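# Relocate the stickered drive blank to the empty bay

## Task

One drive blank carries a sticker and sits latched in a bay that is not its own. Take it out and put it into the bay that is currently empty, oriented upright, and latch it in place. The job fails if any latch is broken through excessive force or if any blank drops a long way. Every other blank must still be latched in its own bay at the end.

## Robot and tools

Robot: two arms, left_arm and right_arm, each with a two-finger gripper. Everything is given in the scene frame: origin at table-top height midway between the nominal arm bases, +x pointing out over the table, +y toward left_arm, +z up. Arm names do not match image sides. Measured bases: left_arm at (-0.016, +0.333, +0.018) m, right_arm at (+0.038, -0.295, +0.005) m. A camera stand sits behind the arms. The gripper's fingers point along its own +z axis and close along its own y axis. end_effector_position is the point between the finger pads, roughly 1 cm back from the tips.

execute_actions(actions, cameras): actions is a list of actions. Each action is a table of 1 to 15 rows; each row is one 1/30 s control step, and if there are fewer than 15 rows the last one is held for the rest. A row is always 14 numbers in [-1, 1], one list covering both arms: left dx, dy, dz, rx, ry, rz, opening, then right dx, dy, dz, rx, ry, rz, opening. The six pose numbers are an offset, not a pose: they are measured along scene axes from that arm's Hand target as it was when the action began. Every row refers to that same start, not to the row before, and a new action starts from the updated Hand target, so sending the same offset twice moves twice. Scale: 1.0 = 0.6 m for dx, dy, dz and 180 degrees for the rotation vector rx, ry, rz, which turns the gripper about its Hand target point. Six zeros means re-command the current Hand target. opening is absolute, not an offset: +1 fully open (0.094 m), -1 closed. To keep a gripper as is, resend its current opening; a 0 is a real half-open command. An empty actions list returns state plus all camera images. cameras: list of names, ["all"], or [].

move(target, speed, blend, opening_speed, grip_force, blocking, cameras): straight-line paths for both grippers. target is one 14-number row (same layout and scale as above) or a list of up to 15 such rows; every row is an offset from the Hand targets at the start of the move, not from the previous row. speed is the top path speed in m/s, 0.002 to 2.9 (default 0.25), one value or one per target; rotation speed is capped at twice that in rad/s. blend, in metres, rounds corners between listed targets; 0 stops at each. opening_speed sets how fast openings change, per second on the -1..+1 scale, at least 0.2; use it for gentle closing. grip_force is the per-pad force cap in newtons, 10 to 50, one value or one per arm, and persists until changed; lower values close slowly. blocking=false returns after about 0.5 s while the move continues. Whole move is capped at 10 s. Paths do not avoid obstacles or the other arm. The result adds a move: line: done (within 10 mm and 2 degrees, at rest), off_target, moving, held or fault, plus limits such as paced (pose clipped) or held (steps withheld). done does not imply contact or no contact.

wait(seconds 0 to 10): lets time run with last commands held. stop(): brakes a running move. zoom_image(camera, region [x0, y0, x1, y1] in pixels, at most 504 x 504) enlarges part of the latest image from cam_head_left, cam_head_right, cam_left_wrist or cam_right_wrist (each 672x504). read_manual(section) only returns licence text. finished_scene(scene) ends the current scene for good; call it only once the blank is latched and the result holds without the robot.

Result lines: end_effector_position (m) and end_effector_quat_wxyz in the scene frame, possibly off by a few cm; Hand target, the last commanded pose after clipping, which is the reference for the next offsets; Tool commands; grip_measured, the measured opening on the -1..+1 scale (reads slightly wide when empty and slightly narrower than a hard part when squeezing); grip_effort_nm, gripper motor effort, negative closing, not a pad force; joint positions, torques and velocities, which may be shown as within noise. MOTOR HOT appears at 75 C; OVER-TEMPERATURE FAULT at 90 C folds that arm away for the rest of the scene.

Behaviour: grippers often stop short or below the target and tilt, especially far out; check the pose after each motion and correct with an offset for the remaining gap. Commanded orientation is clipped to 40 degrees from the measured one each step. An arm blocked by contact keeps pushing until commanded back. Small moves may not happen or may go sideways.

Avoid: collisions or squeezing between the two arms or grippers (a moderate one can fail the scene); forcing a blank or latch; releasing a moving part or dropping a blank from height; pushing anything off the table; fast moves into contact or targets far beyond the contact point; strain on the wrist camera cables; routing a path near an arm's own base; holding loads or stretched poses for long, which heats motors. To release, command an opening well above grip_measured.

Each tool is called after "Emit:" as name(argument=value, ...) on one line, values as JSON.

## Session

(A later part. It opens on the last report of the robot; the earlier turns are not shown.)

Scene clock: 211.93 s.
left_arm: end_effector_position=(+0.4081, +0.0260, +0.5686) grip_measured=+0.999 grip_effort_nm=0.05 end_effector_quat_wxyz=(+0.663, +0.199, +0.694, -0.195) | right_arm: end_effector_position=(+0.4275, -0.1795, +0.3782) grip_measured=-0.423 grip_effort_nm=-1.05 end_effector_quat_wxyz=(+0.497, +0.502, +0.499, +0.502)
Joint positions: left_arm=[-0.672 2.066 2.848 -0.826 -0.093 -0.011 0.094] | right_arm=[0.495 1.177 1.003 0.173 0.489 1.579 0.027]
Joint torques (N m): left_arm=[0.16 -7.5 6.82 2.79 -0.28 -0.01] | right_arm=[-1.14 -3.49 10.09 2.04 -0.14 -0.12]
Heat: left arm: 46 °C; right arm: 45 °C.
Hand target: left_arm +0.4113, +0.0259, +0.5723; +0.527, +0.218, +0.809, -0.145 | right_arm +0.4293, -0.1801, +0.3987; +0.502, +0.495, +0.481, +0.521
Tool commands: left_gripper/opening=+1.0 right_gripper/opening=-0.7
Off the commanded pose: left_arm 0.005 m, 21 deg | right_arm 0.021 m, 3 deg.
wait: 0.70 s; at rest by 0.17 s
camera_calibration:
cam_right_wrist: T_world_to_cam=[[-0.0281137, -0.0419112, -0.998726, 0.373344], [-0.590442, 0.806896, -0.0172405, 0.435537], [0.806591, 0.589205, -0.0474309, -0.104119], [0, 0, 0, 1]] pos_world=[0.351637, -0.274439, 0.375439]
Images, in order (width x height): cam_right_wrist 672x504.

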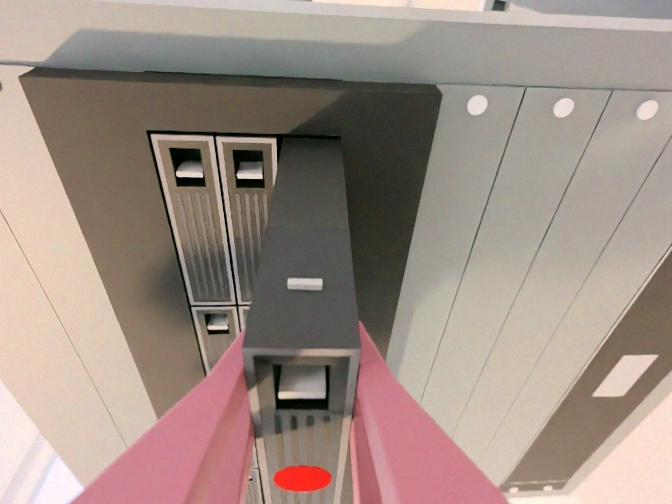

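Emit:
move(target=[[0,0,0,0,0,0,1, -0.04,0.003,0.0035,0,0,0,-0.7],[0,0,0,0,0,0,1, 0.018,0.003,0.0035,0,0,0,-0.7]], speed=0.05)

Emit:
wait(seconds=0.7, cameras=["cam_right_wrist"])

Emit:
zoom_image(camera="cam_right_wrist", region=[180, 80, 440, 280])

Scene clock: 214.47 s.
left_arm: end_effector_position=(+0.4081, +0.0260, +0.5686) grip_measured=+0.999 grip_effort_nm=0.05 end_effector_quat_wxyz=(+0.663, +0.199, +0.694, -0.195) | right_arm: end_effector_position=(+0.4303, -0.1796, +0.3793) grip_measured=-0.423 grip_effort_nm=-1.05 end_effector_quat_wxyz=(+0.497, +0.504, +0.503, +0.497)
Joint positions: left_arm=[-0.672 2.066 2.848 -0.826 -0.093 -0.011 0.094] | right_arm=[0.491 1.189 1.026 0.149 0.487 1.578 0.027]
Joint torques (N m): left_arm=[0.16 -7.46 6.82 2.78 -0.28 -0.01] | right_arm=[-1.83 -1.17 10.84 2.35 -0.29 -0.07]
Heat: left arm: 46 °C; right arm: 45 °C.
Hand target: left_arm +0.4113, +0.0259, +0.5723; +0.527, +0.218, +0.809, -0.145 | right_arm +0.4401, -0.1783, +0.4009; +0.502, +0.495, +0.481, +0.521
Off the commanded pose: left_arm 0.005 m, 21 deg | right_arm 0.024 m, 4 deg.
elbow stopped short (left arm): the move would have taken joint 3 (elbow) straighter than the controller allows.
move: off_target (left_arm, right_arm)

Scene clock: 215.17 s.
left_arm: end_effector_position=(+0.4081, +0.0260, +0.5686) grip_measured=+0.999 grip_effort_nm=0.06 end_effector_quat_wxyz=(+0.663, +0.199, +0.694, -0.195) | right_arm: end_effector_position=(+0.4303, -0.1796, +0.3793) grip_measured=-0.423 grip_effort_nm=-1.05 end_effector_quat_wxyz=(+0.497, +0.504, +0.503, +0.497)
Joint positions: left_arm=[-0.672 2.066 2.848 -0.826 -0.093 -0.011 0.094] | right_arm=[0.491 1.189 1.026 0.149 0.487 1.578 0.027]
Joint torques (N m): left_arm=[0.16 -7.46 6.76 2.78 -0.28 -0.01] | right_arm=[-1.92 -1.32 10.66 2.35 -0.26 -0.05]
Heat: left arm: 46 °C; right arm: 45 °C.
Hand target: left_arm +0.4113, +0.0259, +0.5723; +0.527, +0.218, +0.809, -0.145 | right_arm +0.4401, -0.1783, +0.4009; +0.502, +0.495, +0.481, +0.521
Tool commands: left_gripper/opening=+1.0 right_gripper/opening=-0.7
Off the commanded pose: left_arm 0.005 m, 21 deg | right_arm 0.024 m, 4 deg.
wait: 0.70 s; at rest by 0.17 s
camera_calibration:
cam_right_wrist: T_world_to_cam=[[-0.0393013, -0.0488716, -0.998032, 0.377847], [-0.588821, 0.808098, -0.0163839, 0.43648], [0.807308, 0.587018, -0.0605358, -0.102056], [0, 0, 0, 1]] pos_world=[0.354249, -0.274344, 0.378077]
Images, in order (width x height): cam_right_wrist 672x504.

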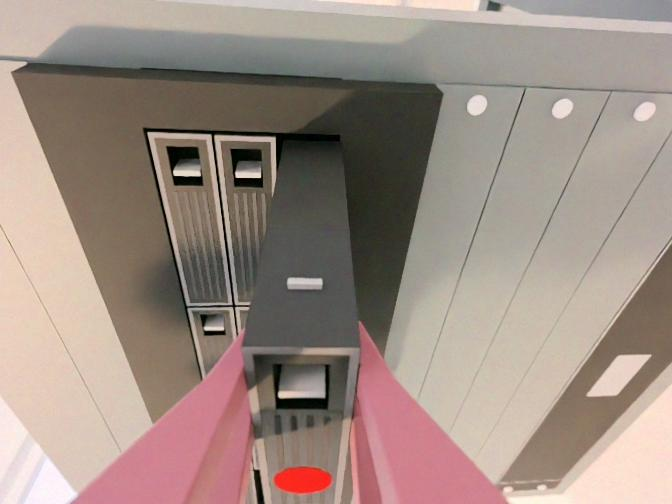

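Scaled by 1.938 from the camera's 672x504 image, which has a finer 960x720 frame.

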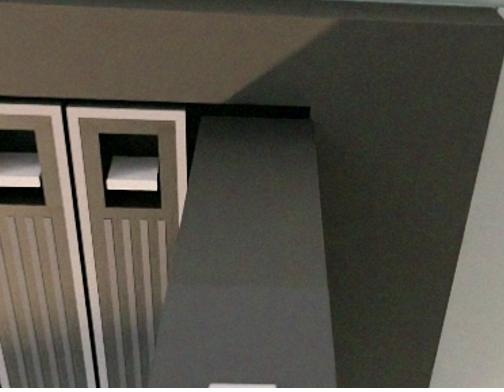

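Emit:
move(target=[[0,0,0,0,0,0,1, -0.055,0,0.005,0,-0.002,0,-0.7],[0,0,0,0,0,0,1, 0.003,0,0.005,0,-0.002,0,-0.7]], speed=0.05)

Emit:
wait(seconds=0.7, cameras=["cam_right_wrist"])

Emit:
zoom_image(camera="cam_right_wrist", region=[180, 80, 440, 280])

Scene clock: 218.43 s.
left_arm: end_effector_position=(+0.4081, +0.0260, +0.5686) grip_measured=+0.999 grip_effort_nm=0.05 end_effector_quat_wxyz=(+0.663, +0.199, +0.694, -0.195) | right_arm: end_effector_position=(+0.4290, -0.1792, +0.3839) grip_measured=-0.423 grip_effort_nm=-1.05 end_effector_quat_wxyz=(+0.498, +0.502, +0.499, +0.501)
Joint positions: left_arm=[-0.672 2.066 2.848 -0.826 -0.093 -0.011 0.094] | right_arm=[0.494 1.186 1.031 0.152 0.49 1.578 0.027]
Joint torques (N m): left_arm=[0.14 -7.45 6.83 2.8 -0.28 -0.03] | right_arm=[-2.55 -0.2 11.06 2.36 -0.32 -0.08]
Heat: left arm: 46 °C; right arm: 46 °C.
Hand target: left_arm +0.4113, +0.0259, +0.5723; +0.527, +0.218, +0.809, -0.145 | right_arm +0.4418, -0.1783, +0.4038; +0.503, +0.493, +0.479, +0.523
Off the commanded pose: left_arm 0.005 m, 21 deg | right_arm 0.024 m, 4 deg.
elbow stopped short (left arm): the move would have taken joint 3 (elbow) straighter than the controller allows.
move: off_target (left_arm, right_arm)

Scene clock: 219.13 s.
left_arm: end_effector_position=(+0.4081, +0.0260, +0.5686) grip_measured=+0.999 grip_effort_nm=0.05 end_effector_quat_wxyz=(+0.663, +0.199, +0.694, -0.195) | right_arm: end_effector_position=(+0.4290, -0.1792, +0.3841) grip_measured=-0.423 grip_effort_nm=-1.05 end_effector_quat_wxyz=(+0.498, +0.502, +0.499, +0.501)
Joint positions: left_arm=[-0.672 2.066 2.848 -0.826 -0.093 -0.011 0.094] | right_arm=[0.494 1.186 1.032 0.152 0.49 1.578 0.027]
Joint torques (N m): left_arm=[0.18 -7.49 6.83 2.78 -0.28 -0.02] | right_arm=[-2.51 -0.21 11.07 2.35 -0.38 -0.08]
Heat: left arm: 46 °C; right arm: 46 °C.
Hand target: left_arm +0.4113, +0.0259, +0.5723; +0.527, +0.218, +0.809, -0.145 | right_arm +0.4418, -0.1783, +0.4040; +0.503, +0.493, +0.479, +0.523
Tool commands: left_gripper/opening=+1.0 right_gripper/opening=-0.7
Off the commanded pose: left_arm 0.005 m, 21 deg | right_arm 0.024 m, 4 deg.
wait: 0.70 s; at rest by 0.17 s
camera_calibration:
cam_right_wrist: T_world_to_cam=[[-0.028532, -0.0432442, -0.998657, 0.379248], [-0.589205, 0.80778, -0.0181449, 0.436223], [0.80748, 0.587896, -0.0485273, -0.105507], [0, 0, 0, 1]] pos_world=[0.35304, -0.273944, 0.381534]
Images, in order (width x height): cam_right_wrist 672x504.

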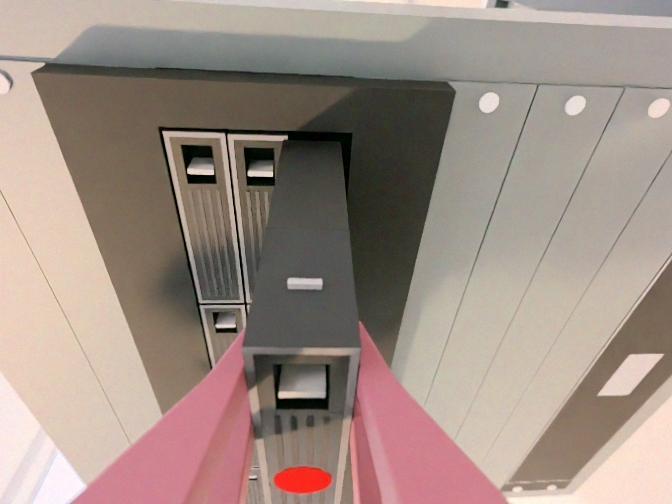

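Scaled by 1.938 from the camera's 672x504 image, which has a finer 960x720 frame.

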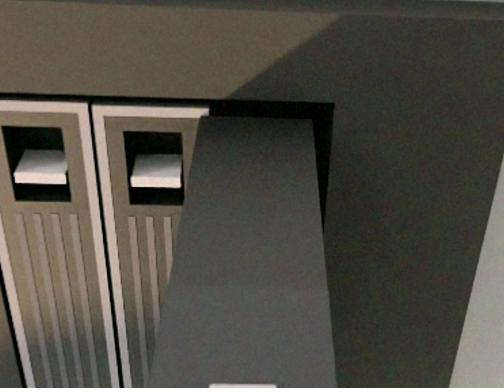

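Emit:
move(target=[[0,0,0,0,0,0,1, -0.055,0,-0.003,0,0,0,-0.7],[0,0,0,0,0,0,1, 0.003,0,-0.003,0,0,0,-0.7]], speed=0.05)

Emit:
wait(seconds=0.7, cameras=["cam_right_wrist"])

Emit:
zoom_image(camera="cam_right_wrist", region=[180, 80, 440, 280])

Scene clock: 221.97 s.
left_arm: end_effector_position=(+0.4081, +0.0260, +0.5686) grip_measured=+0.999 grip_effort_nm=0.05 end_effector_quat_wxyz=(+0.663, +0.199, +0.694, -0.195) | right_arm: end_effector_position=(+0.4293, -0.1786, +0.3832) grip_measured=-0.423 grip_effort_nm=-1.05 end_effector_quat_wxyz=(+0.498, +0.502, +0.498, +0.502)
Joint positions: left_arm=[-0.672 2.066 2.848 -0.826 -0.093 -0.011 0.094] | right_arm=[0.495 1.187 1.027 0.159 0.49 1.578 0.027]
Joint torques (N m): left_arm=[0.13 -7.5 6.82 2.79 -0.28 -0.01] | right_arm=[-2.96 0.16 11.04 2.35 -0.37 -0.09]
Heat: left arm: 46 °C; right arm: 47 °C.
Hand target: left_arm +0.4113, +0.0259, +0.5723; +0.527, +0.218, +0.809, -0.145 | right_arm +0.4436, -0.1782, +0.4022; +0.503, +0.493, +0.479, +0.523
Off the commanded pose: left_arm 0.005 m, 21 deg | right_arm 0.024 m, 3 deg.
elbow stopped short (left arm): the move would have taken joint 3 (elbow) straighter than the controller allows.
move: off_target (left_arm, right_arm)

Scene clock: 222.67 s.
left_arm: end_effector_position=(+0.4081, +0.0260, +0.5686) grip_measured=+0.999 grip_effort_nm=0.05 end_effector_quat_wxyz=(+0.663, +0.199, +0.694, -0.195) | right_arm: end_effector_position=(+0.4293, -0.1786, +0.3834) grip_measured=-0.423 grip_effort_nm=-1.05 end_effector_quat_wxyz=(+0.498, +0.502, +0.498, +0.502)
Joint positions: left_arm=[-0.672 2.066 2.848 -0.826 -0.093 -0.011 0.094] | right_arm=[0.495 1.187 1.028 0.159 0.49 1.578 0.027]
Joint torques (N m): left_arm=[0.17 -7.47 6.8 2.79 -0.28 -0.01] | right_arm=[-2.76 0.18 11.04 2.37 -0.38 -0.07]
Heat: left arm: 47 °C; right arm: 47 °C.
Hand target: left_arm +0.4113, +0.0259, +0.5723; +0.527, +0.218, +0.809, -0.145 | right_arm +0.4436, -0.1782, +0.4021; +0.503, +0.493, +0.479, +0.523
Tool commands: left_gripper/opening=+1.0 right_gripper/opening=-0.7
Off the commanded pose: left_arm 0.005 m, 21 deg | right_arm 0.024 m, 3 deg.
wait: 0.70 s; at rest by 0.17 s
camera_calibration:
cam_right_wrist: T_world_to_cam=[[-0.0264675, -0.0421469, -0.998761, 0.377901], [-0.589827, 0.807319, -0.0184376, 0.436179], [0.807096, 0.588608, -0.0462271, -0.106636], [0, 0, 0, 1]] pos_world=[0.353337, -0.273442, 0.380545]
Images, in order (width x height): cam_right_wrist 672x504.

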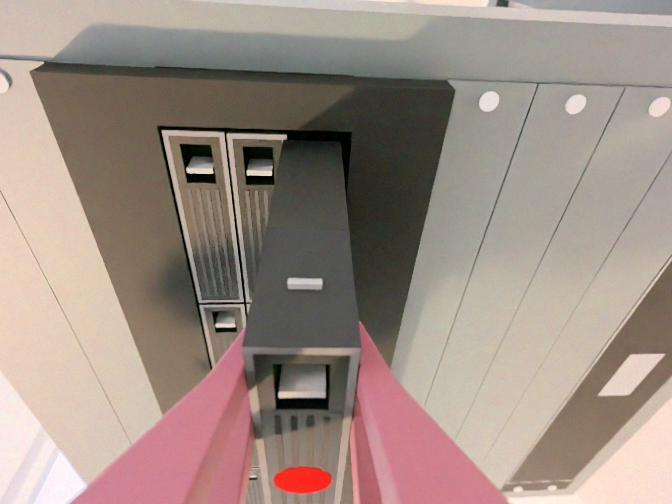

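Scaled by 1.938 from the camera's 672x504 image, which has a finer 960x720 frame.

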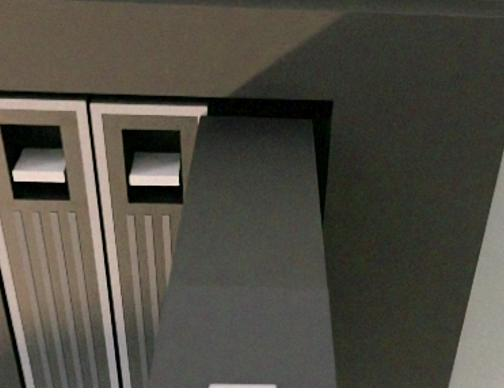

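Emit:
move(target=[[0,0,0,0,0,0,1, -0.055,0,-0.0035,0,0,0,-0.7],[0,0,0,0,0,0,1, 0.003,0,-0.0035,0,0,0,-0.7]], speed=0.05)

Emit:
wait(seconds=0.7, cameras=["cam_right_wrist"])

Emit:
zoom_image(camera="cam_right_wrist", region=[180, 80, 440, 280])

Scene clock: 225.43 s.
left_arm: end_effector_position=(+0.4081, +0.0260, +0.5686) grip_measured=+0.999 grip_effort_nm=0.05 end_effector_quat_wxyz=(+0.663, +0.199, +0.694, -0.195) | right_arm: end_effector_position=(+0.4304, -0.1779, +0.3821) grip_measured=-0.423 grip_effort_nm=-1.05 end_effector_quat_wxyz=(+0.498, +0.501, +0.498, +0.503)
Joint positions: left_arm=[-0.672 2.066 2.848 -0.826 -0.093 -0.011 0.094] | right_arm=[0.494 1.191 1.023 0.17 0.487 1.578 0.027]
Joint torques (N m): left_arm=[0.16 -7.49 6.8 2.78 -0.28 -0.01] | right_arm=[-3.18 0.46 11.06 2.39 -0.36 -0.08]
Heat: left arm: 47 °C; right arm: 47 °C.
Hand target: left_arm +0.4113, +0.0259, +0.5723; +0.527, +0.218, +0.809, -0.145 | right_arm +0.4455, -0.1781, +0.3999; +0.503, +0.493, +0.479, +0.523
Off the commanded pose: left_arm 0.005 m, 21 deg | right_arm 0.023 m, 3 deg.
elbow stopped short (left arm): the move would have taken joint 3 (elbow) straighter than the controller allows.
move: off_target (left_arm, right_arm)

Scene clock: 226.13 s.
left_arm: end_effector_position=(+0.4081, +0.0260, +0.5686) grip_measured=+0.999 grip_effort_nm=0.05 end_effector_quat_wxyz=(+0.663, +0.199, +0.694, -0.195) | right_arm: end_effector_position=(+0.4304, -0.1780, +0.3821) grip_measured=-0.423 grip_effort_nm=-1.05 end_effector_quat_wxyz=(+0.498, +0.501, +0.498, +0.503)
Joint positions: left_arm=[-0.672 2.066 2.848 -0.826 -0.093 -0.011 0.094] | right_arm=[0.494 1.191 1.023 0.17 0.487 1.578 0.027]
Joint torques (N m): left_arm=[0.18 -7.49 6.83 2.79 -0.29 -0.01] | right_arm=[-3.07 0.57 11.08 2.36 -0.37 -0.09]
Heat: left arm: 47 °C; right arm: 47 °C.
Hand target: left_arm +0.4113, +0.0259, +0.5723; +0.527, +0.218, +0.809, -0.145 | right_arm +0.4455, -0.1783, +0.3999; +0.503, +0.493, +0.479, +0.523
Tool commands: left_gripper/opening=+1.0 right_gripper/opening=-0.7
Off the commanded pose: left_arm 0.005 m, 21 deg | right_arm 0.023 m, 3 deg.
wait: 0.70 s; at rest by 0.17 s
camera_calibration:
cam_right_wrist: T_world_to_cam=[[-0.0244256, -0.0411394, -0.998855, 0.376054], [-0.591659, 0.805971, -0.0187269, 0.437035], [0.805818, 0.590524, -0.0440269, -0.107927], [0, 0, 0, 1]] pos_world=[0.354731, -0.273033, 0.379056]
Images, in order (width x height): cam_right_wrist 672x504.

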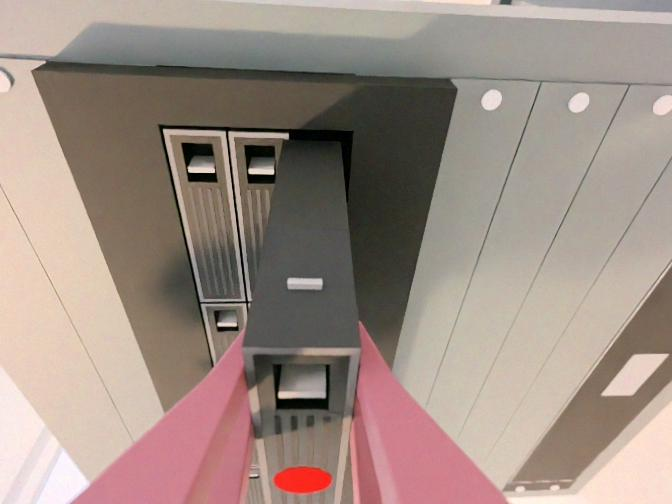

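Scaled by 1.938 from the camera's 672x504 image, which has a finer 960x720 frame.

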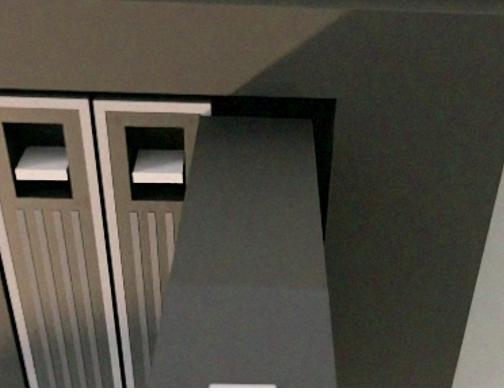

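Emit:
move(target=[[0,0,0,0,0,0,1, -0.055,0,-0.003,0,0.002,0,-0.7],[0,0,0,0,0,0,1, 0.003,0,-0.003,0,0.002,0,-0.7]], speed=0.05)

Emit:
wait(seconds=0.7, cameras=["cam_right_wrist"])

Emit:
zoom_image(camera="cam_right_wrist", region=[180, 80, 440, 280])

Scene clock: 228.83 s.
left_arm: end_effector_position=(+0.4081, +0.0260, +0.5686) grip_measured=+0.999 grip_effort_nm=0.05 end_effector_quat_wxyz=(+0.663, +0.199, +0.694, -0.195) | right_arm: end_effector_position=(+0.4308, -0.1772, +0.3814) grip_measured=-0.423 grip_effort_nm=-1.05 end_effector_quat_wxyz=(+0.496, +0.501, +0.500, +0.502)
Joint positions: left_arm=[-0.672 2.066 2.848 -0.826 -0.093 -0.011 0.094] | right_arm=[0.494 1.193 1.025 0.165 0.484 1.579 0.027]
Joint torques (N m): left_arm=[0.14 -7.46 6.79 2.78 -0.29 -0.01] | right_arm=[-3.49 0.69 11.03 2.32 -0.41 -0.06]
Heat: left arm: 47 °C; right arm: 47 °C.
Hand target: left_arm +0.4113, +0.0259, +0.5723; +0.527, +0.218, +0.809, -0.145 | right_arm +0.4473, -0.1783, +0.3981; +0.502, +0.495, +0.481, +0.521
Off the commanded pose: left_arm 0.005 m, 21 deg | right_arm 0.024 m, 3 deg.
elbow stopped short (left arm): the move would have taken joint 3 (elbow) straighter than the controller allows.
move: off_target (left_arm, right_arm)

Scene clock: 229.53 s.
left_arm: end_effector_position=(+0.4081, +0.0260, +0.5686) grip_measured=+0.999 grip_effort_nm=0.05 end_effector_quat_wxyz=(+0.663, +0.199, +0.694, -0.195) | right_arm: end_effector_position=(+0.4308, -0.1772, +0.3813) grip_measured=-0.423 grip_effort_nm=-1.05 end_effector_quat_wxyz=(+0.496, +0.501, +0.500, +0.502)
Joint positions: left_arm=[-0.672 2.066 2.848 -0.826 -0.093 -0.011 0.094] | right_arm=[0.494 1.193 1.025 0.165 0.484 1.579 0.027]
Joint torques (N m): left_arm=[0.16 -7.47 6.83 2.79 -0.27 0] | right_arm=[-3.47 0.73 11.07 2.3 -0.38 -0.04]
Heat: left arm: 47 °C; right arm: 47 °C.
Hand target: left_arm +0.4113, +0.0259, +0.5723; +0.527, +0.218, +0.809, -0.145 | right_arm +0.4473, -0.1783, +0.3981; +0.502, +0.495, +0.481, +0.521
Tool commands: left_gripper/opening=+1.0 right_gripper/opening=-0.7
Off the commanded pose: left_arm 0.005 m, 21 deg | right_arm 0.024 m, 3 deg.
wait: 0.70 s; at rest by 0.17 s
camera_calibration:
cam_right_wrist: T_world_to_cam=[[-0.0286027, -0.0431457, -0.998659, 0.376638], [-0.593812, 0.804408, -0.017746, 0.436916], [0.804096, 0.592508, -0.0486287, -0.105969], [0, 0, 0, 1]] pos_world=[0.355428, -0.272421, 0.378734]
Images, in order (width x height): cam_right_wrist 672x504.

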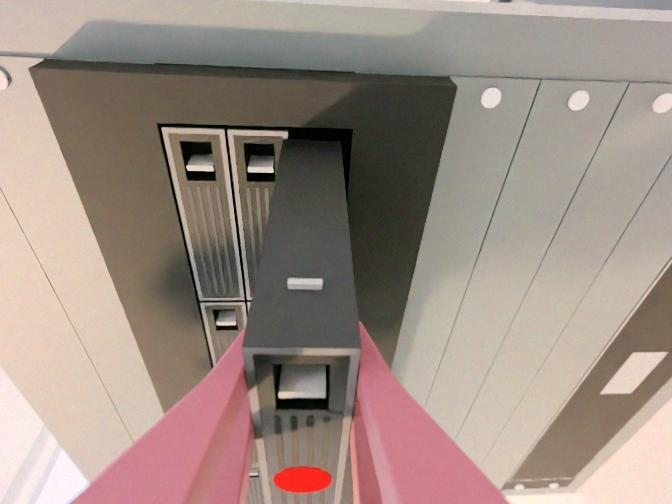

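Scaled by 1.938 from the camera's 672x504 image, which has a finer 960x720 frame.

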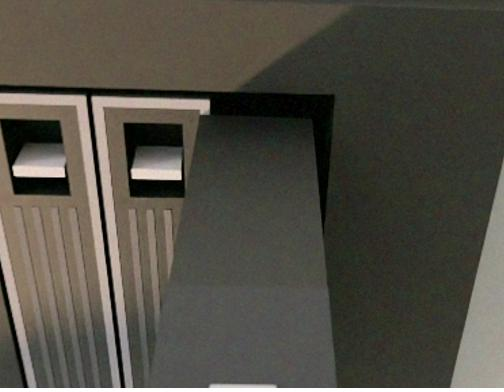

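Emit:
move(target=[[0,0,0,0,0,0,1, -0.055,-0.006,-0.002,0,0.00,0,-0.7],[0,0,0,0,0,0,1, -0.022,-0.006,-0.002,0,0.00,0,-0.7]], speed=0.05)

Emit:
wait(seconds=0.7, cameras=["cam_right_wrist","cam_left_wrist"])

Emit:
zoom_image(camera="cam_right_wrist", region=[180, 80, 440, 280])

Emit:
zoom_image(camera="cam_left_wrist", region=[320, 240, 460, 350])

Scene clock: 232.30 s.
left_arm: end_effector_position=(+0.4081, +0.0260, +0.5686) grip_measured=+0.999 grip_effort_nm=0.05 end_effector_quat_wxyz=(+0.663, +0.199, +0.694, -0.195) | right_arm: end_effector_position=(+0.4289, -0.1805, +0.3820) grip_measured=-0.423 grip_effort_nm=-1.05 end_effector_quat_wxyz=(+0.498, +0.500, +0.496, +0.506)
Joint positions: left_arm=[-0.672 2.066 2.848 -0.826 -0.093 -0.011 0.094] | right_arm=[0.487 1.18 1.01 0.179 0.477 1.579 0.027]
Joint torques (N m): left_arm=[0.18 -7.49 6.79 2.79 -0.29 -0.01] | right_arm=[-1.73 -2.35 9.55 2.13 -0.2 -0.06]
Heat: left arm: 47 °C; right arm: 48 °C.
Hand target: left_arm +0.4113, +0.0259, +0.5723; +0.527, +0.218, +0.809, -0.145 | right_arm +0.4341, -0.1819, +0.3970; +0.502, +0.495, +0.481, +0.521
Off the commanded pose: left_arm 0.005 m, 21 deg | right_arm 0.016 m, 3 deg.
elbow stopped short (left arm): the move would have taken joint 3 (elbow) straighter than the controller allows.
move: off_target (left_arm, right_arm)

Scene clock: 233.00 s.
left_arm: end_effector_position=(+0.4081, +0.0260, +0.5686) grip_measured=+0.999 grip_effort_nm=0.05 end_effector_quat_wxyz=(+0.663, +0.199, +0.694, -0.195) | right_arm: end_effector_position=(+0.4289, -0.1804, +0.3820) grip_measured=-0.423 grip_effort_nm=-1.05 end_effector_quat_wxyz=(+0.498, +0.500, +0.496, +0.506)
Joint positions: left_arm=[-0.672 2.066 2.848 -0.826 -0.093 -0.011 0.094] | right_arm=[0.487 1.18 1.01 0.179 0.477 1.579 0.027]
Joint torques (N m): left_arm=[0.18 -7.49 6.83 2.79 -0.28 -0.02] | right_arm=[-1.77 -2.48 9.57 2.11 -0.2 -0.08]
Heat: left arm: 47 °C; right arm: 48 °C.
Hand target: left_arm +0.4113, +0.0259, +0.5723; +0.527, +0.218, +0.809, -0.145 | right_arm +0.4341, -0.1818, +0.3970; +0.502, +0.495, +0.481, +0.522
Tool commands: left_gripper/opening=+1.0 right_gripper/opening=-0.7
Off the commanded pose: left_arm 0.005 m, 21 deg | right_arm 0.016 m, 3 deg.
wait: 0.70 s; at rest by 0.17 s
camera_calibration:
cam_left_wrist: T_world_to_cam=[[-0.54806, -0.833375, 0.0715274, 0.193963], [-0.563354, 0.304565, -0.768031, 0.690579], [0.618273, -0.461223, -0.636405, 0.239063], [0, 0, 0, 1]] pos_world=[0.347538, 0.0615791, 0.668653]
cam_right_wrist: T_world_to_cam=[[-0.0184804, -0.037489, -0.999126, 0.374062], [-0.593677, 0.804474, -0.0192043, 0.438792], [0.804491, 0.592803, -0.0371234, -0.107033], [0, 0, 0, 1]] pos_world=[0.353521, -0.275524, 0.378188]
Images, in order (width x height): cam_left_wrist 672x504, cam_right_wrist 672x504.

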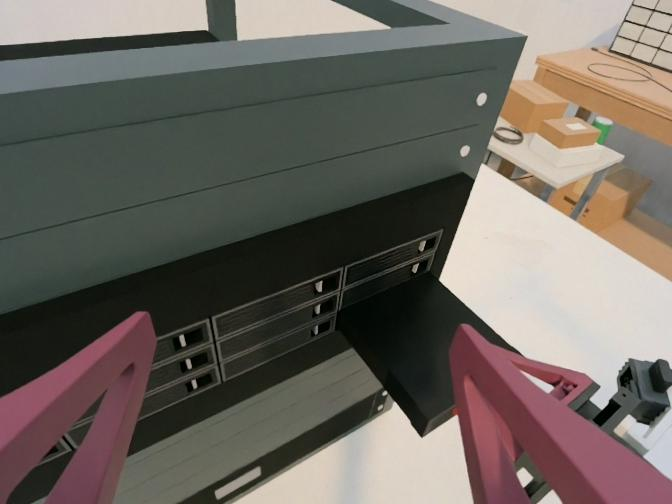

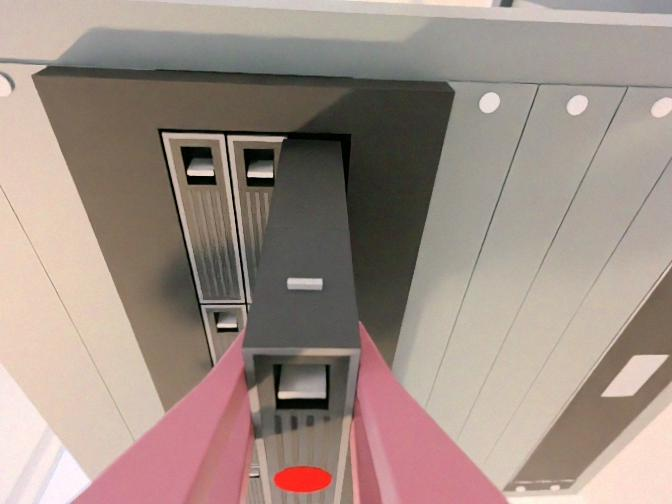

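Scaled by 1.938 from the camera's 672x504 image, which has a finer 960x720 frame.

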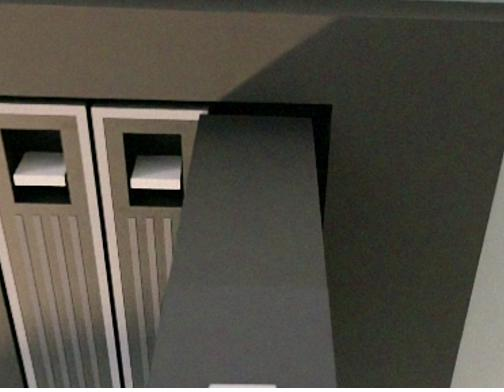

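Scaled by 3.600 from the camera's 672x504 image, which has a finer 960x720 frame.

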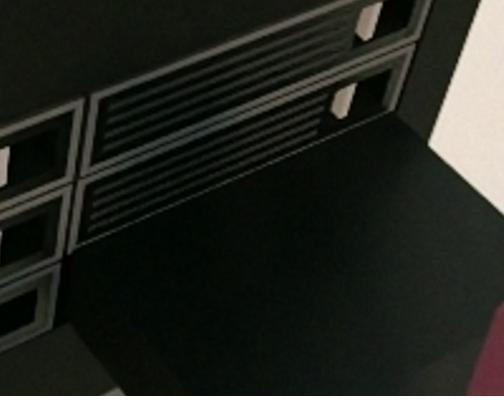

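Emit:
move(target=[[0,0,0,0,0,0,1, -0.055,0,-0.003,0,0.002,0,-0.7],[0,0,0,0,0,0,1, -0.004,0,-0.003,0,0.002,0,-0.7]], speed=0.05)

Emit:
wait(seconds=0.7, cameras=["cam_right_wrist","cam_left_wrist"])

Emit:
zoom_image(camera="cam_right_wrist", region=[180, 80, 440, 280])

Emit:
zoom_image(camera="cam_left_wrist", region=[320, 240, 460, 350])

Scene clock: 236.27 s.
left_arm: end_effector_position=(+0.4081, +0.0260, +0.5686) grip_measured=+0.999 grip_effort_nm=0.05 end_effector_quat_wxyz=(+0.663, +0.199, +0.694, -0.195) | right_arm: end_effector_position=(+0.4290, -0.1813, +0.3739) grip_measured=-0.423 grip_effort_nm=-1.05 end_effector_quat_wxyz=(+0.496, +0.503, +0.503, +0.498)
Joint positions: left_arm=[-0.672 2.066 2.848 -0.826 -0.093 -0.011 0.094] | right_arm=[0.485 1.179 0.996 0.171 0.479 1.579 0.027]
Joint torques (N m): left_arm=[0.13 -7.43 6.79 2.78 -0.28 -0.01] | right_arm=[-1.21 -3.36 10.11 2.12 -0.15 -0.03]
Heat: left arm: 47 °C; right arm: 48 °C.
Hand target: left_arm +0.4113, +0.0259, +0.5723; +0.527, +0.218, +0.809, -0.145 | right_arm +0.4317, -0.1818, +0.3950; +0.500, +0.497, +0.483, +0.520
Off the commanded pose: left_arm 0.005 m, 21 deg | right_arm 0.021 m, 4 deg.
elbow stopped short (left arm): the move would have taken joint 3 (elbow) straighter than the controller allows.
move: off_target (left_arm, right_arm)

Scene clock: 236.97 s.
left_arm: end_effector_position=(+0.4081, +0.0260, +0.5686) grip_measured=+0.999 grip_effort_nm=0.05 end_effector_quat_wxyz=(+0.663, +0.199, +0.694, -0.195) | right_arm: end_effector_position=(+0.4291, -0.1812, +0.3741) grip_measured=-0.423 grip_effort_nm=-1.05 end_effector_quat_wxyz=(+0.496, +0.503, +0.502, +0.499)
Joint positions: left_arm=[-0.672 2.066 2.848 -0.826 -0.093 -0.011 0.094] | right_arm=[0.485 1.179 0.996 0.172 0.478 1.579 0.027]
Joint torques (N m): left_arm=[0.18 -7.5 6.79 2.79 -0.28 -0.03] | right_arm=[-1.24 -3.48 10.02 2.14 -0.16 -0.02]
Heat: left arm: 47 °C; right arm: 48 °C.
Hand target: left_arm +0.4113, +0.0259, +0.5723; +0.527, +0.218, +0.809, -0.145 | right_arm +0.4317, -0.1818, +0.3951; +0.500, +0.497, +0.482, +0.520
Tool commands: left_gripper/opening=+1.0 right_gripper/opening=-0.7
Off the commanded pose: left_arm 0.005 m, 21 deg | right_arm 0.021 m, 3 deg.
wait: 0.70 s; at rest by 0.17 s
camera_calibration:
cam_left_wrist: T_world_to_cam=[[-0.54806, -0.833375, 0.0715274, 0.193963], [-0.563354, 0.304565, -0.768031, 0.690579], [0.618273, -0.461223, -0.636405, 0.239063], [0, 0, 0, 1]] pos_world=[0.347538, 0.0615791, 0.668653]
cam_right_wrist: T_world_to_cam=[[-0.0361753, -0.0466009, -0.998258, 0.371755], [-0.591805, 0.805919, -0.016176, 0.437752], [0.805269, 0.590189, -0.056733, -0.100372], [0, 0, 0, 1]] pos_world=[0.353338, -0.27623, 0.372495]
Images, in order (width x height): cam_left_wrist 672x504, cam_right_wrist 672x504.

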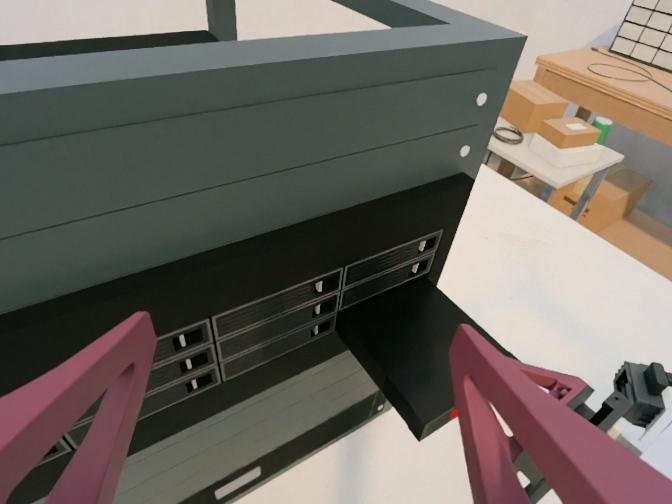

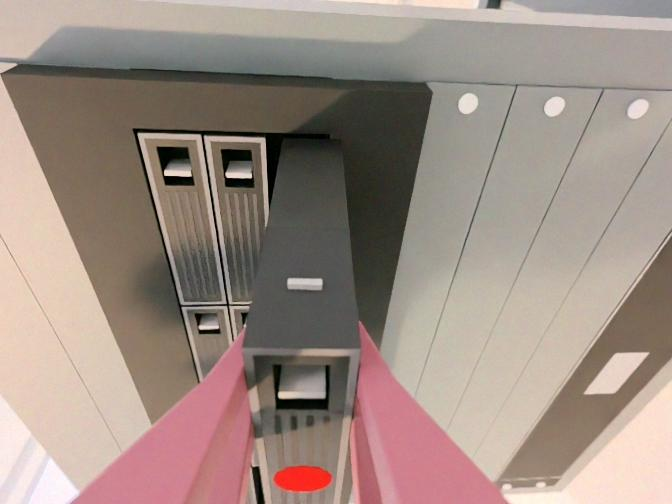

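Scaled by 1.938 from the camera's 672x504 image, which has a finer 960x720 frame.

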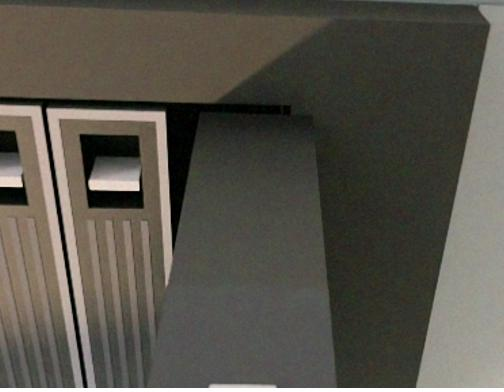

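Scaled by 3.600 from the camera's 672x504 image, which has a finer 960x720 frame.

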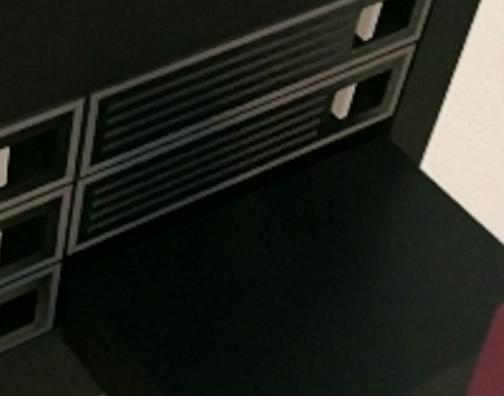

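Emit:
move(target=[[0,0,0,0,0,0,1, -0.03,0.001,0.01,0,-0.000,0,-0.7],[0,0,0,0,0,0,1, 0.002,0.001,0.01,0,-0.001,0,-0.7]], speed=0.05)

Emit:
wait(seconds=0.7, cameras=["cam_right_wrist","cam_left_wrist"])

Emit:
zoom_image(camera="cam_right_wrist", region=[180, 80, 440, 280])

Emit:
zoom_image(camera="cam_left_wrist", region=[320, 240, 460, 350])

Scene clock: 239.23 s.
left_arm: end_effector_position=(+0.4082, +0.0260, +0.5686) grip_measured=+0.999 grip_effort_nm=0.05 end_effector_quat_wxyz=(+0.663, +0.199, +0.695, -0.195) | right_arm: end_effector_position=(+0.4309, -0.1806, +0.3800) grip_measured=-0.423 grip_effort_nm=-1.05 end_effector_quat_wxyz=(+0.497, +0.502, +0.500, +0.500)
Joint positions: left_arm=[-0.672 2.066 2.848 -0.826 -0.093 -0.011 0.094] | right_arm=[0.484 1.188 1.02 0.162 0.478 1.579 0.027]
Joint torques (N m): left_arm=[0.13 -7.47 6.8 2.78 -0.28 -0.02] | right_arm=[-1.1 -3.48 10.22 2.07 -0.14 -0.04]
Heat: left arm: 47 °C; right arm: 48 °C.
Hand target: left_arm +0.4113, +0.0260, +0.5723; +0.527, +0.218, +0.809, -0.145 | right_arm +0.4329, -0.1812, +0.4011; +0.501, +0.496, +0.482, +0.521
Off the commanded pose: left_arm 0.005 m, 21 deg | right_arm 0.021 m, 3 deg.
elbow stopped short (left arm): the move would have taken joint 3 (elbow) straighter than the controller allows.
move: off_target (left_arm, right_arm)

Scene clock: 239.93 s.
left_arm: end_effector_position=(+0.4082, +0.0260, +0.5686) grip_measured=+0.999 grip_effort_nm=0.05 end_effector_quat_wxyz=(+0.663, +0.199, +0.695, -0.195) | right_arm: end_effector_position=(+0.4309, -0.1806, +0.3800) grip_measured=-0.423 grip_effort_nm=-1.05 end_effector_quat_wxyz=(+0.497, +0.502, +0.500, +0.500)
Joint positions: left_arm=[-0.672 2.066 2.848 -0.826 -0.093 -0.011 0.094] | right_arm=[0.484 1.188 1.02 0.162 0.478 1.579 0.027]
Joint torques (N m): left_arm=[0.18 -7.5 6.82 2.8 -0.29 -0.01] | right_arm=[-1.13 -3.73 10.39 2.06 -0.12 -0.07]
Heat: left arm: 47 °C; right arm: 48 °C.
Hand target: left_arm +0.4113, +0.0260, +0.5723; +0.527, +0.218, +0.809, -0.145 | right_arm +0.4329, -0.1812, +0.4011; +0.501, +0.496, +0.482, +0.521
Tool commands: left_gripper/opening=+1.0 right_gripper/opening=-0.7
Off the commanded pose: left_arm 0.005 m, 21 deg | right_arm 0.021 m, 3 deg.
wait: 0.70 s; at rest by 0.17 s
camera_calibration:
cam_left_wrist: T_world_to_cam=[[-0.547764, -0.83357, 0.0715221, 0.193961], [-0.563443, 0.304356, -0.768049, 0.690604], [0.618454, -0.461009, -0.636385, 0.239019], [0, 0, 0, 1]] pos_world=[0.347539, 0.0616802, 0.668653]
cam_right_wrist: T_world_to_cam=[[-0.0318726, -0.0442138, -0.998514, 0.376393], [-0.590812, 0.806633, -0.0168587, 0.438446], [0.806179, 0.589397, -0.0518315, -0.104322], [0, 0, 0, 1]] pos_world=[0.355138, -0.275536, 0.377818]
Images, in order (width x height): cam_left_wrist 672x504, cam_right_wrist 672x504.

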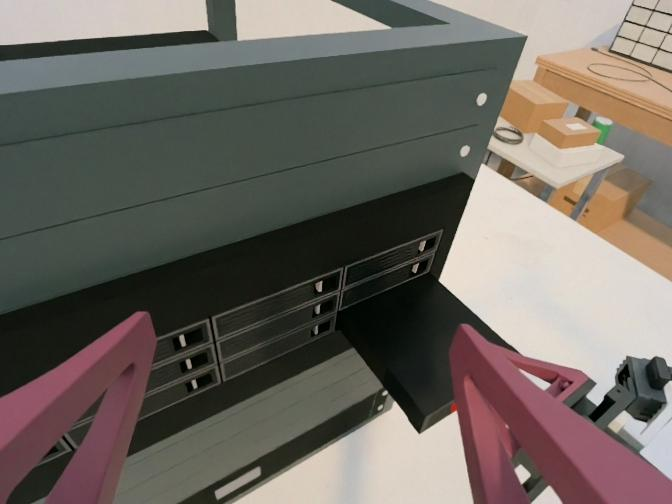

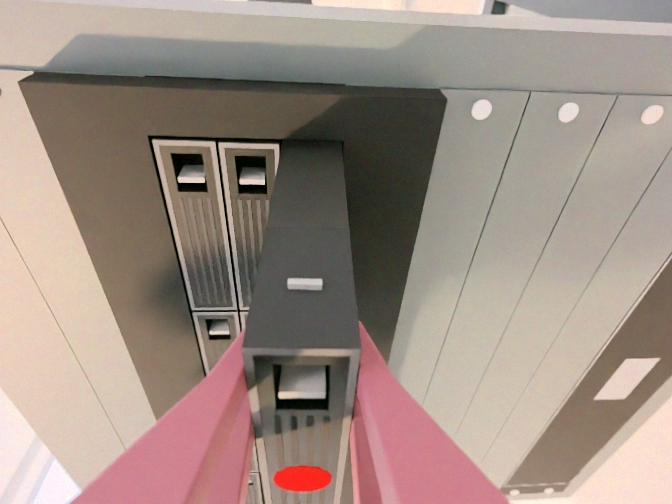

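Scaled by 1.938 from the camera's 672x504 image, which has a finer 960x720 frame.

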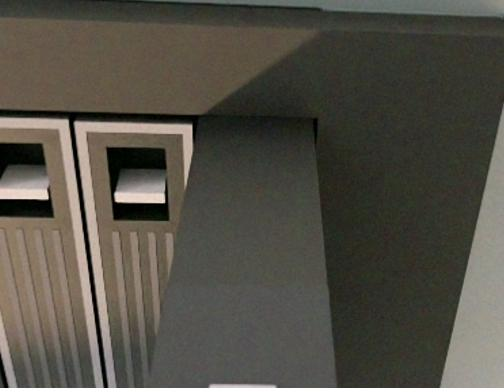

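Scaled by 3.600 from the camera's 672x504 image, which has a finer 960x720 frame.

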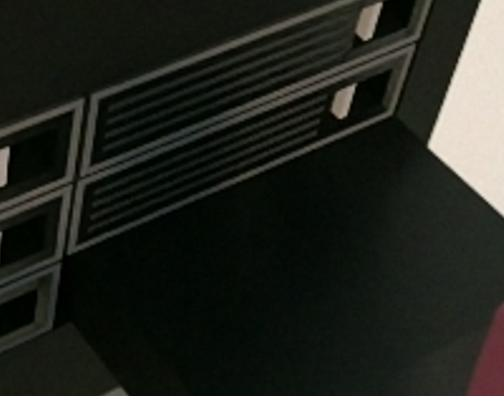

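Emit:
move(target=[0,0,0,0,0,0,1, 0.02,0.001,0.002,0,0,0,-0.7], speed=0.03)

Emit:
wait(seconds=0.7, cameras=["cam_right_wrist"])

Emit:
zoom_image(camera="cam_right_wrist", region=[180, 80, 440, 280])

Scene clock: 241.30 s.
left_arm: end_effector_position=(+0.4082, +0.0260, +0.5686) grip_measured=+0.999 grip_effort_nm=0.05 end_effector_quat_wxyz=(+0.663, +0.199, +0.695, -0.195) | right_arm: end_effector_position=(+0.4425, -0.1800, +0.3815) grip_measured=-0.423 grip_effort_nm=-1.05 end_effector_quat_wxyz=(+0.497, +0.503, +0.501, +0.500)
Joint positions: left_arm=[-0.672 2.066 2.848 -0.826 -0.093 -0.011 0.094] | right_arm=[0.466 1.231 1.054 0.17 0.46 1.579 0.027]
Joint torques (N m): left_arm=[0.14 -7.51 6.8 2.78 -0.27 -0.01] | right_arm=[-1.07 -3.86 10.26 2.06 -0.19 -0.02]
Heat: left arm: 47 °C; right arm: 48 °C.
Hand target: left_arm +0.4113, +0.0260, +0.5723; +0.527, +0.218, +0.809, -0.145 | right_arm +0.4448, -0.1805, +0.4023; +0.501, +0.496, +0.482, +0.521
Off the commanded pose: left_arm 0.005 m, 21 deg | right_arm 0.021 m, 3 deg.
elbow stopped short (left arm): the move would have taken joint 3 (elbow) straighter than the controller allows.
move: off_target (left_arm, right_arm)

Scene clock: 242.00 s.
left_arm: end_effector_position=(+0.4082, +0.0260, +0.5686) grip_measured=+0.999 grip_effort_nm=0.05 end_effector_quat_wxyz=(+0.663, +0.199, +0.695, -0.195) | right_arm: end_effector_position=(+0.4425, -0.1800, +0.3815) grip_measured=-0.423 grip_effort_nm=-1.05 end_effector_quat_wxyz=(+0.497, +0.503, +0.501, +0.500)
Joint positions: left_arm=[-0.672 2.066 2.848 -0.826 -0.093 -0.011 0.094] | right_arm=[0.466 1.231 1.054 0.17 0.46 1.579 0.027]
Joint torques (N m): left_arm=[0.12 -7.49 6.8 2.8 -0.28 -0.02] | right_arm=[-1.26 -3.86 10.26 2.01 -0.18 -0.01]
Heat: left arm: 47 °C; right arm: 48 °C.
Hand target: left_arm +0.4113, +0.0260, +0.5723; +0.527, +0.218, +0.809, -0.145 | right_arm +0.4448, -0.1805, +0.4023; +0.501, +0.496, +0.482, +0.521
Tool commands: left_gripper/opening=+1.0 right_gripper/opening=-0.7
Off the commanded pose: left_arm 0.005 m, 21 deg | right_arm 0.021 m, 3 deg.
wait: 0.70 s; at rest by 0.17 s
camera_calibration:
cam_right_wrist: T_world_to_cam=[[-0.0325722, -0.0444528, -0.99848, 0.378463], [-0.590524, 0.806848, -0.0166573, 0.44458], [0.806362, 0.589084, -0.0525312, -0.113816], [0, 0, 0, 1]] pos_world=[0.366639, -0.274837, 0.379315]
Images, in order (width x height): cam_right_wrist 672x504.

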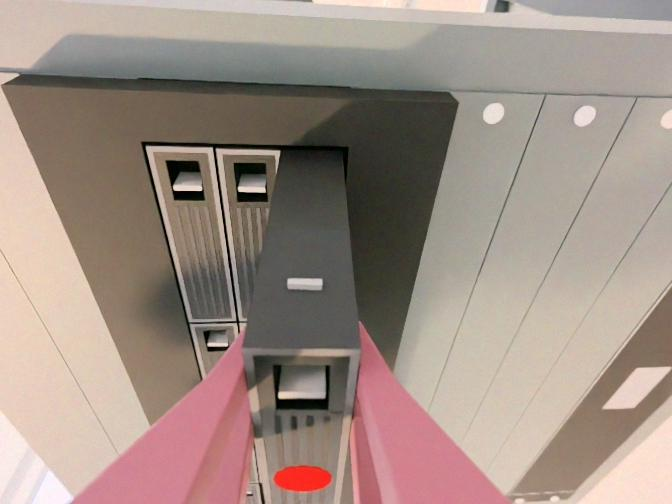

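Scaled by 1.938 from the camera's 672x504 image, which has a finer 960x720 frame.

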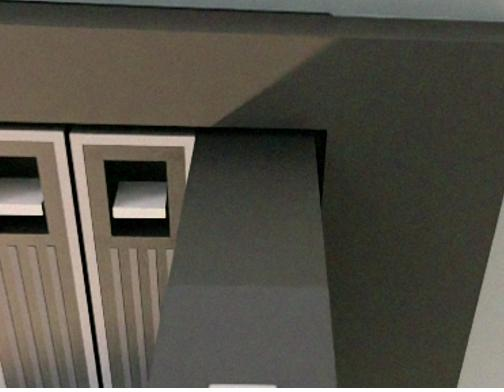

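Emit:
move(target=[0,0,0,0,0,0,1, 0.035,0.0,-0.0005,0,0,0,-0.7], speed=0.035)

Emit:
wait(seconds=0.7, cameras=["cam_right_wrist"])

Scene clock: 243.30 s.
left_arm: end_effector_position=(+0.4082, +0.0260, +0.5686) grip_measured=+0.999 grip_effort_nm=0.05 end_effector_quat_wxyz=(+0.663, +0.199, +0.695, -0.195) | right_arm: end_effector_position=(+0.4617, -0.1802, +0.3817) grip_measured=-0.423 grip_effort_nm=-1.05 end_effector_quat_wxyz=(+0.495, +0.505, +0.499, +0.501)
Joint positions: left_arm=[-0.672 2.066 2.848 -0.826 -0.093 -0.011 0.094] | right_arm=[0.435 1.298 1.101 0.19 0.43 1.587 0.027]
Joint torques (N m): left_arm=[0.13 -7.45 6.82 2.78 -0.29 0] | right_arm=[-1.39 -3.96 10.26 2.12 -0.19 -0.11]
Heat: left arm: 48 °C; right arm: 48 °C.
Hand target: left_arm +0.4113, +0.0260, +0.5723; +0.527, +0.218, +0.809, -0.145 | right_arm +0.4659, -0.1806, +0.4019; +0.501, +0.496, +0.482, +0.521
Off the commanded pose: left_arm 0.005 m, 21 deg | right_arm 0.021 m, 3 deg.
elbow stopped short (left arm): the move would have taken joint 3 (elbow) straighter than the controller allows.
move: off_target (left_arm, right_arm)

Scene clock: 244.00 s.
left_arm: end_effector_position=(+0.4082, +0.0260, +0.5686) grip_measured=+0.999 grip_effort_nm=0.05 end_effector_quat_wxyz=(+0.663, +0.199, +0.695, -0.195) | right_arm: end_effector_position=(+0.4617, -0.1802, +0.3817) grip_measured=-0.423 grip_effort_nm=-1.05 end_effector_quat_wxyz=(+0.495, +0.505, +0.499, +0.502)
Joint positions: left_arm=[-0.672 2.066 2.848 -0.826 -0.093 -0.011 0.094] | right_arm=[0.435 1.298 1.101 0.19 0.43 1.587 0.027]
Joint torques (N m): left_arm=[0.16 -7.47 6.78 2.8 -0.28 -0.01] | right_arm=[-1.26 -4.1 10.33 2.13 -0.18 -0.08]
Heat: left arm: 48 °C; right arm: 48 °C.
Hand target: left_arm +0.4113, +0.0260, +0.5723; +0.527, +0.218, +0.809, -0.145 | right_arm +0.4659, -0.1806, +0.4019; +0.501, +0.496, +0.482, +0.521
Tool commands: left_gripper/opening=+1.0 right_gripper/opening=-0.7
Off the commanded pose: left_arm 0.005 m, 21 deg | right_arm 0.021 m, 3 deg.
wait: 0.70 s; at rest by 0.17 s
camera_calibration:
cam_right_wrist: T_world_to_cam=[[-0.0330115, -0.0367924, -0.998778, 0.380988], [-0.589885, 0.807422, -0.0102465, 0.453481], [0.806812, 0.588825, -0.0483575, -0.131088], [0, 0, 0, 1]] pos_world=[0.385842, -0.274945, 0.37883]
Images, in order (width x height): cam_right_wrist 672x504.

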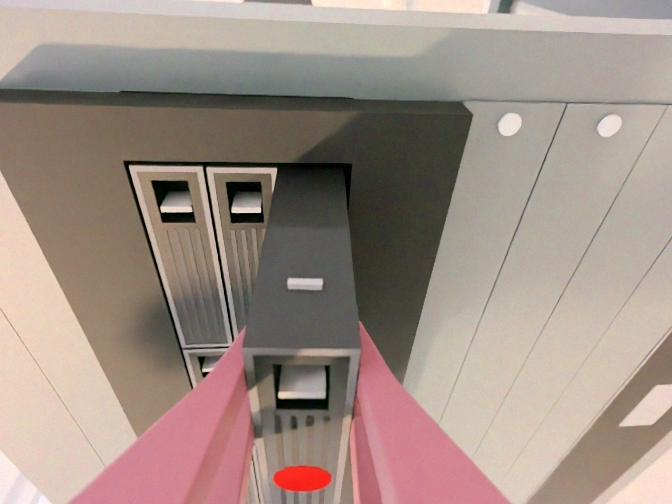

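Emit:
move(target=[0,0,0,0,0,0,1, 0.052,-0.0005,0.001,-0.002,0,0,-0.7], speed=0.035)

Emit:
wait(seconds=0.7, cameras=["cam_right_wrist"])

Scene clock: 245.70 s.
left_arm: end_effector_position=(+0.4082, +0.0260, +0.5686) grip_measured=+0.999 grip_effort_nm=0.05 end_effector_quat_wxyz=(+0.663, +0.199, +0.695, -0.195) | right_arm: end_effector_position=(+0.4687, -0.1797, +0.3815) grip_measured=-0.423 grip_effort_nm=-1.05 end_effector_quat_wxyz=(+0.488, +0.511, +0.506, +0.494)
Joint positions: left_arm=[-0.672 2.066 2.848 -0.826 -0.093 -0.011 0.094] | right_arm=[0.426 1.326 1.15 0.137 0.42 1.596 0.027]
Joint torques (N m): left_arm=[0.12 -7.42 6.83 2.79 -0.28 0] | right_arm=[-4.38 2.09 12.33 2.84 -0.58 -0.27]
Heat: left arm: 48 °C; right arm: 49 °C.
Hand target: left_arm +0.4113, +0.0260, +0.5723; +0.527, +0.218, +0.809, -0.145 | right_arm +0.4970, -0.1810, +0.4026; +0.503, +0.494, +0.483, +0.519
Off the commanded pose: left_arm 0.005 m, 21 deg | right_arm 0.035 m, 5 deg.
elbow stopped short (left arm): the move would have taken joint 3 (elbow) straighter than the controller allows.
move: off_target (left_arm, right_arm)

Scene clock: 246.40 s.
left_arm: end_effector_position=(+0.4082, +0.0260, +0.5686) grip_measured=+0.999 grip_effort_nm=0.05 end_effector_quat_wxyz=(+0.663, +0.199, +0.695, -0.195) | right_arm: end_effector_position=(+0.4687, -0.1797, +0.3815) grip_measured=-0.423 grip_effort_nm=-1.05 end_effector_quat_wxyz=(+0.488, +0.511, +0.506, +0.494)
Joint positions: left_arm=[-0.672 2.066 2.848 -0.826 -0.093 -0.011 0.094] | right_arm=[0.426 1.326 1.15 0.137 0.42 1.596 0.027]
Joint torques (N m): left_arm=[0.17 -7.49 6.79 2.79 -0.28 -0.02] | right_arm=[-4.41 2.25 12.41 2.85 -0.51 -0.25]
Heat: left arm: 48 °C; right arm: 49 °C.
Hand target: left_arm +0.4113, +0.0260, +0.5723; +0.527, +0.218, +0.809, -0.145 | right_arm +0.4970, -0.1810, +0.4026; +0.503, +0.494, +0.483, +0.519
Tool commands: left_gripper/opening=+1.0 right_gripper/opening=-0.7
Off the commanded pose: left_arm 0.005 m, 21 deg | right_arm 0.035 m, 5 deg.
wait: 0.70 s; at rest by 0.17 s
camera_calibration:
cam_right_wrist: T_world_to_cam=[[-0.0618926, -0.0397197, -0.997292, 0.393575], [-0.590109, 0.807311, 0.0044694, 0.451708], [0.804947, 0.588788, -0.0734056, -0.126519], [0, 0, 0, 1]] pos_world=[0.392758, -0.274543, 0.381203]
Images, in order (width x height): cam_right_wrist 672x504.

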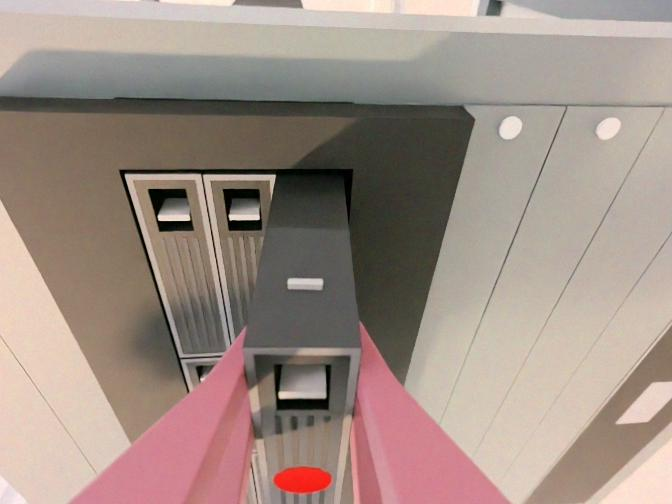

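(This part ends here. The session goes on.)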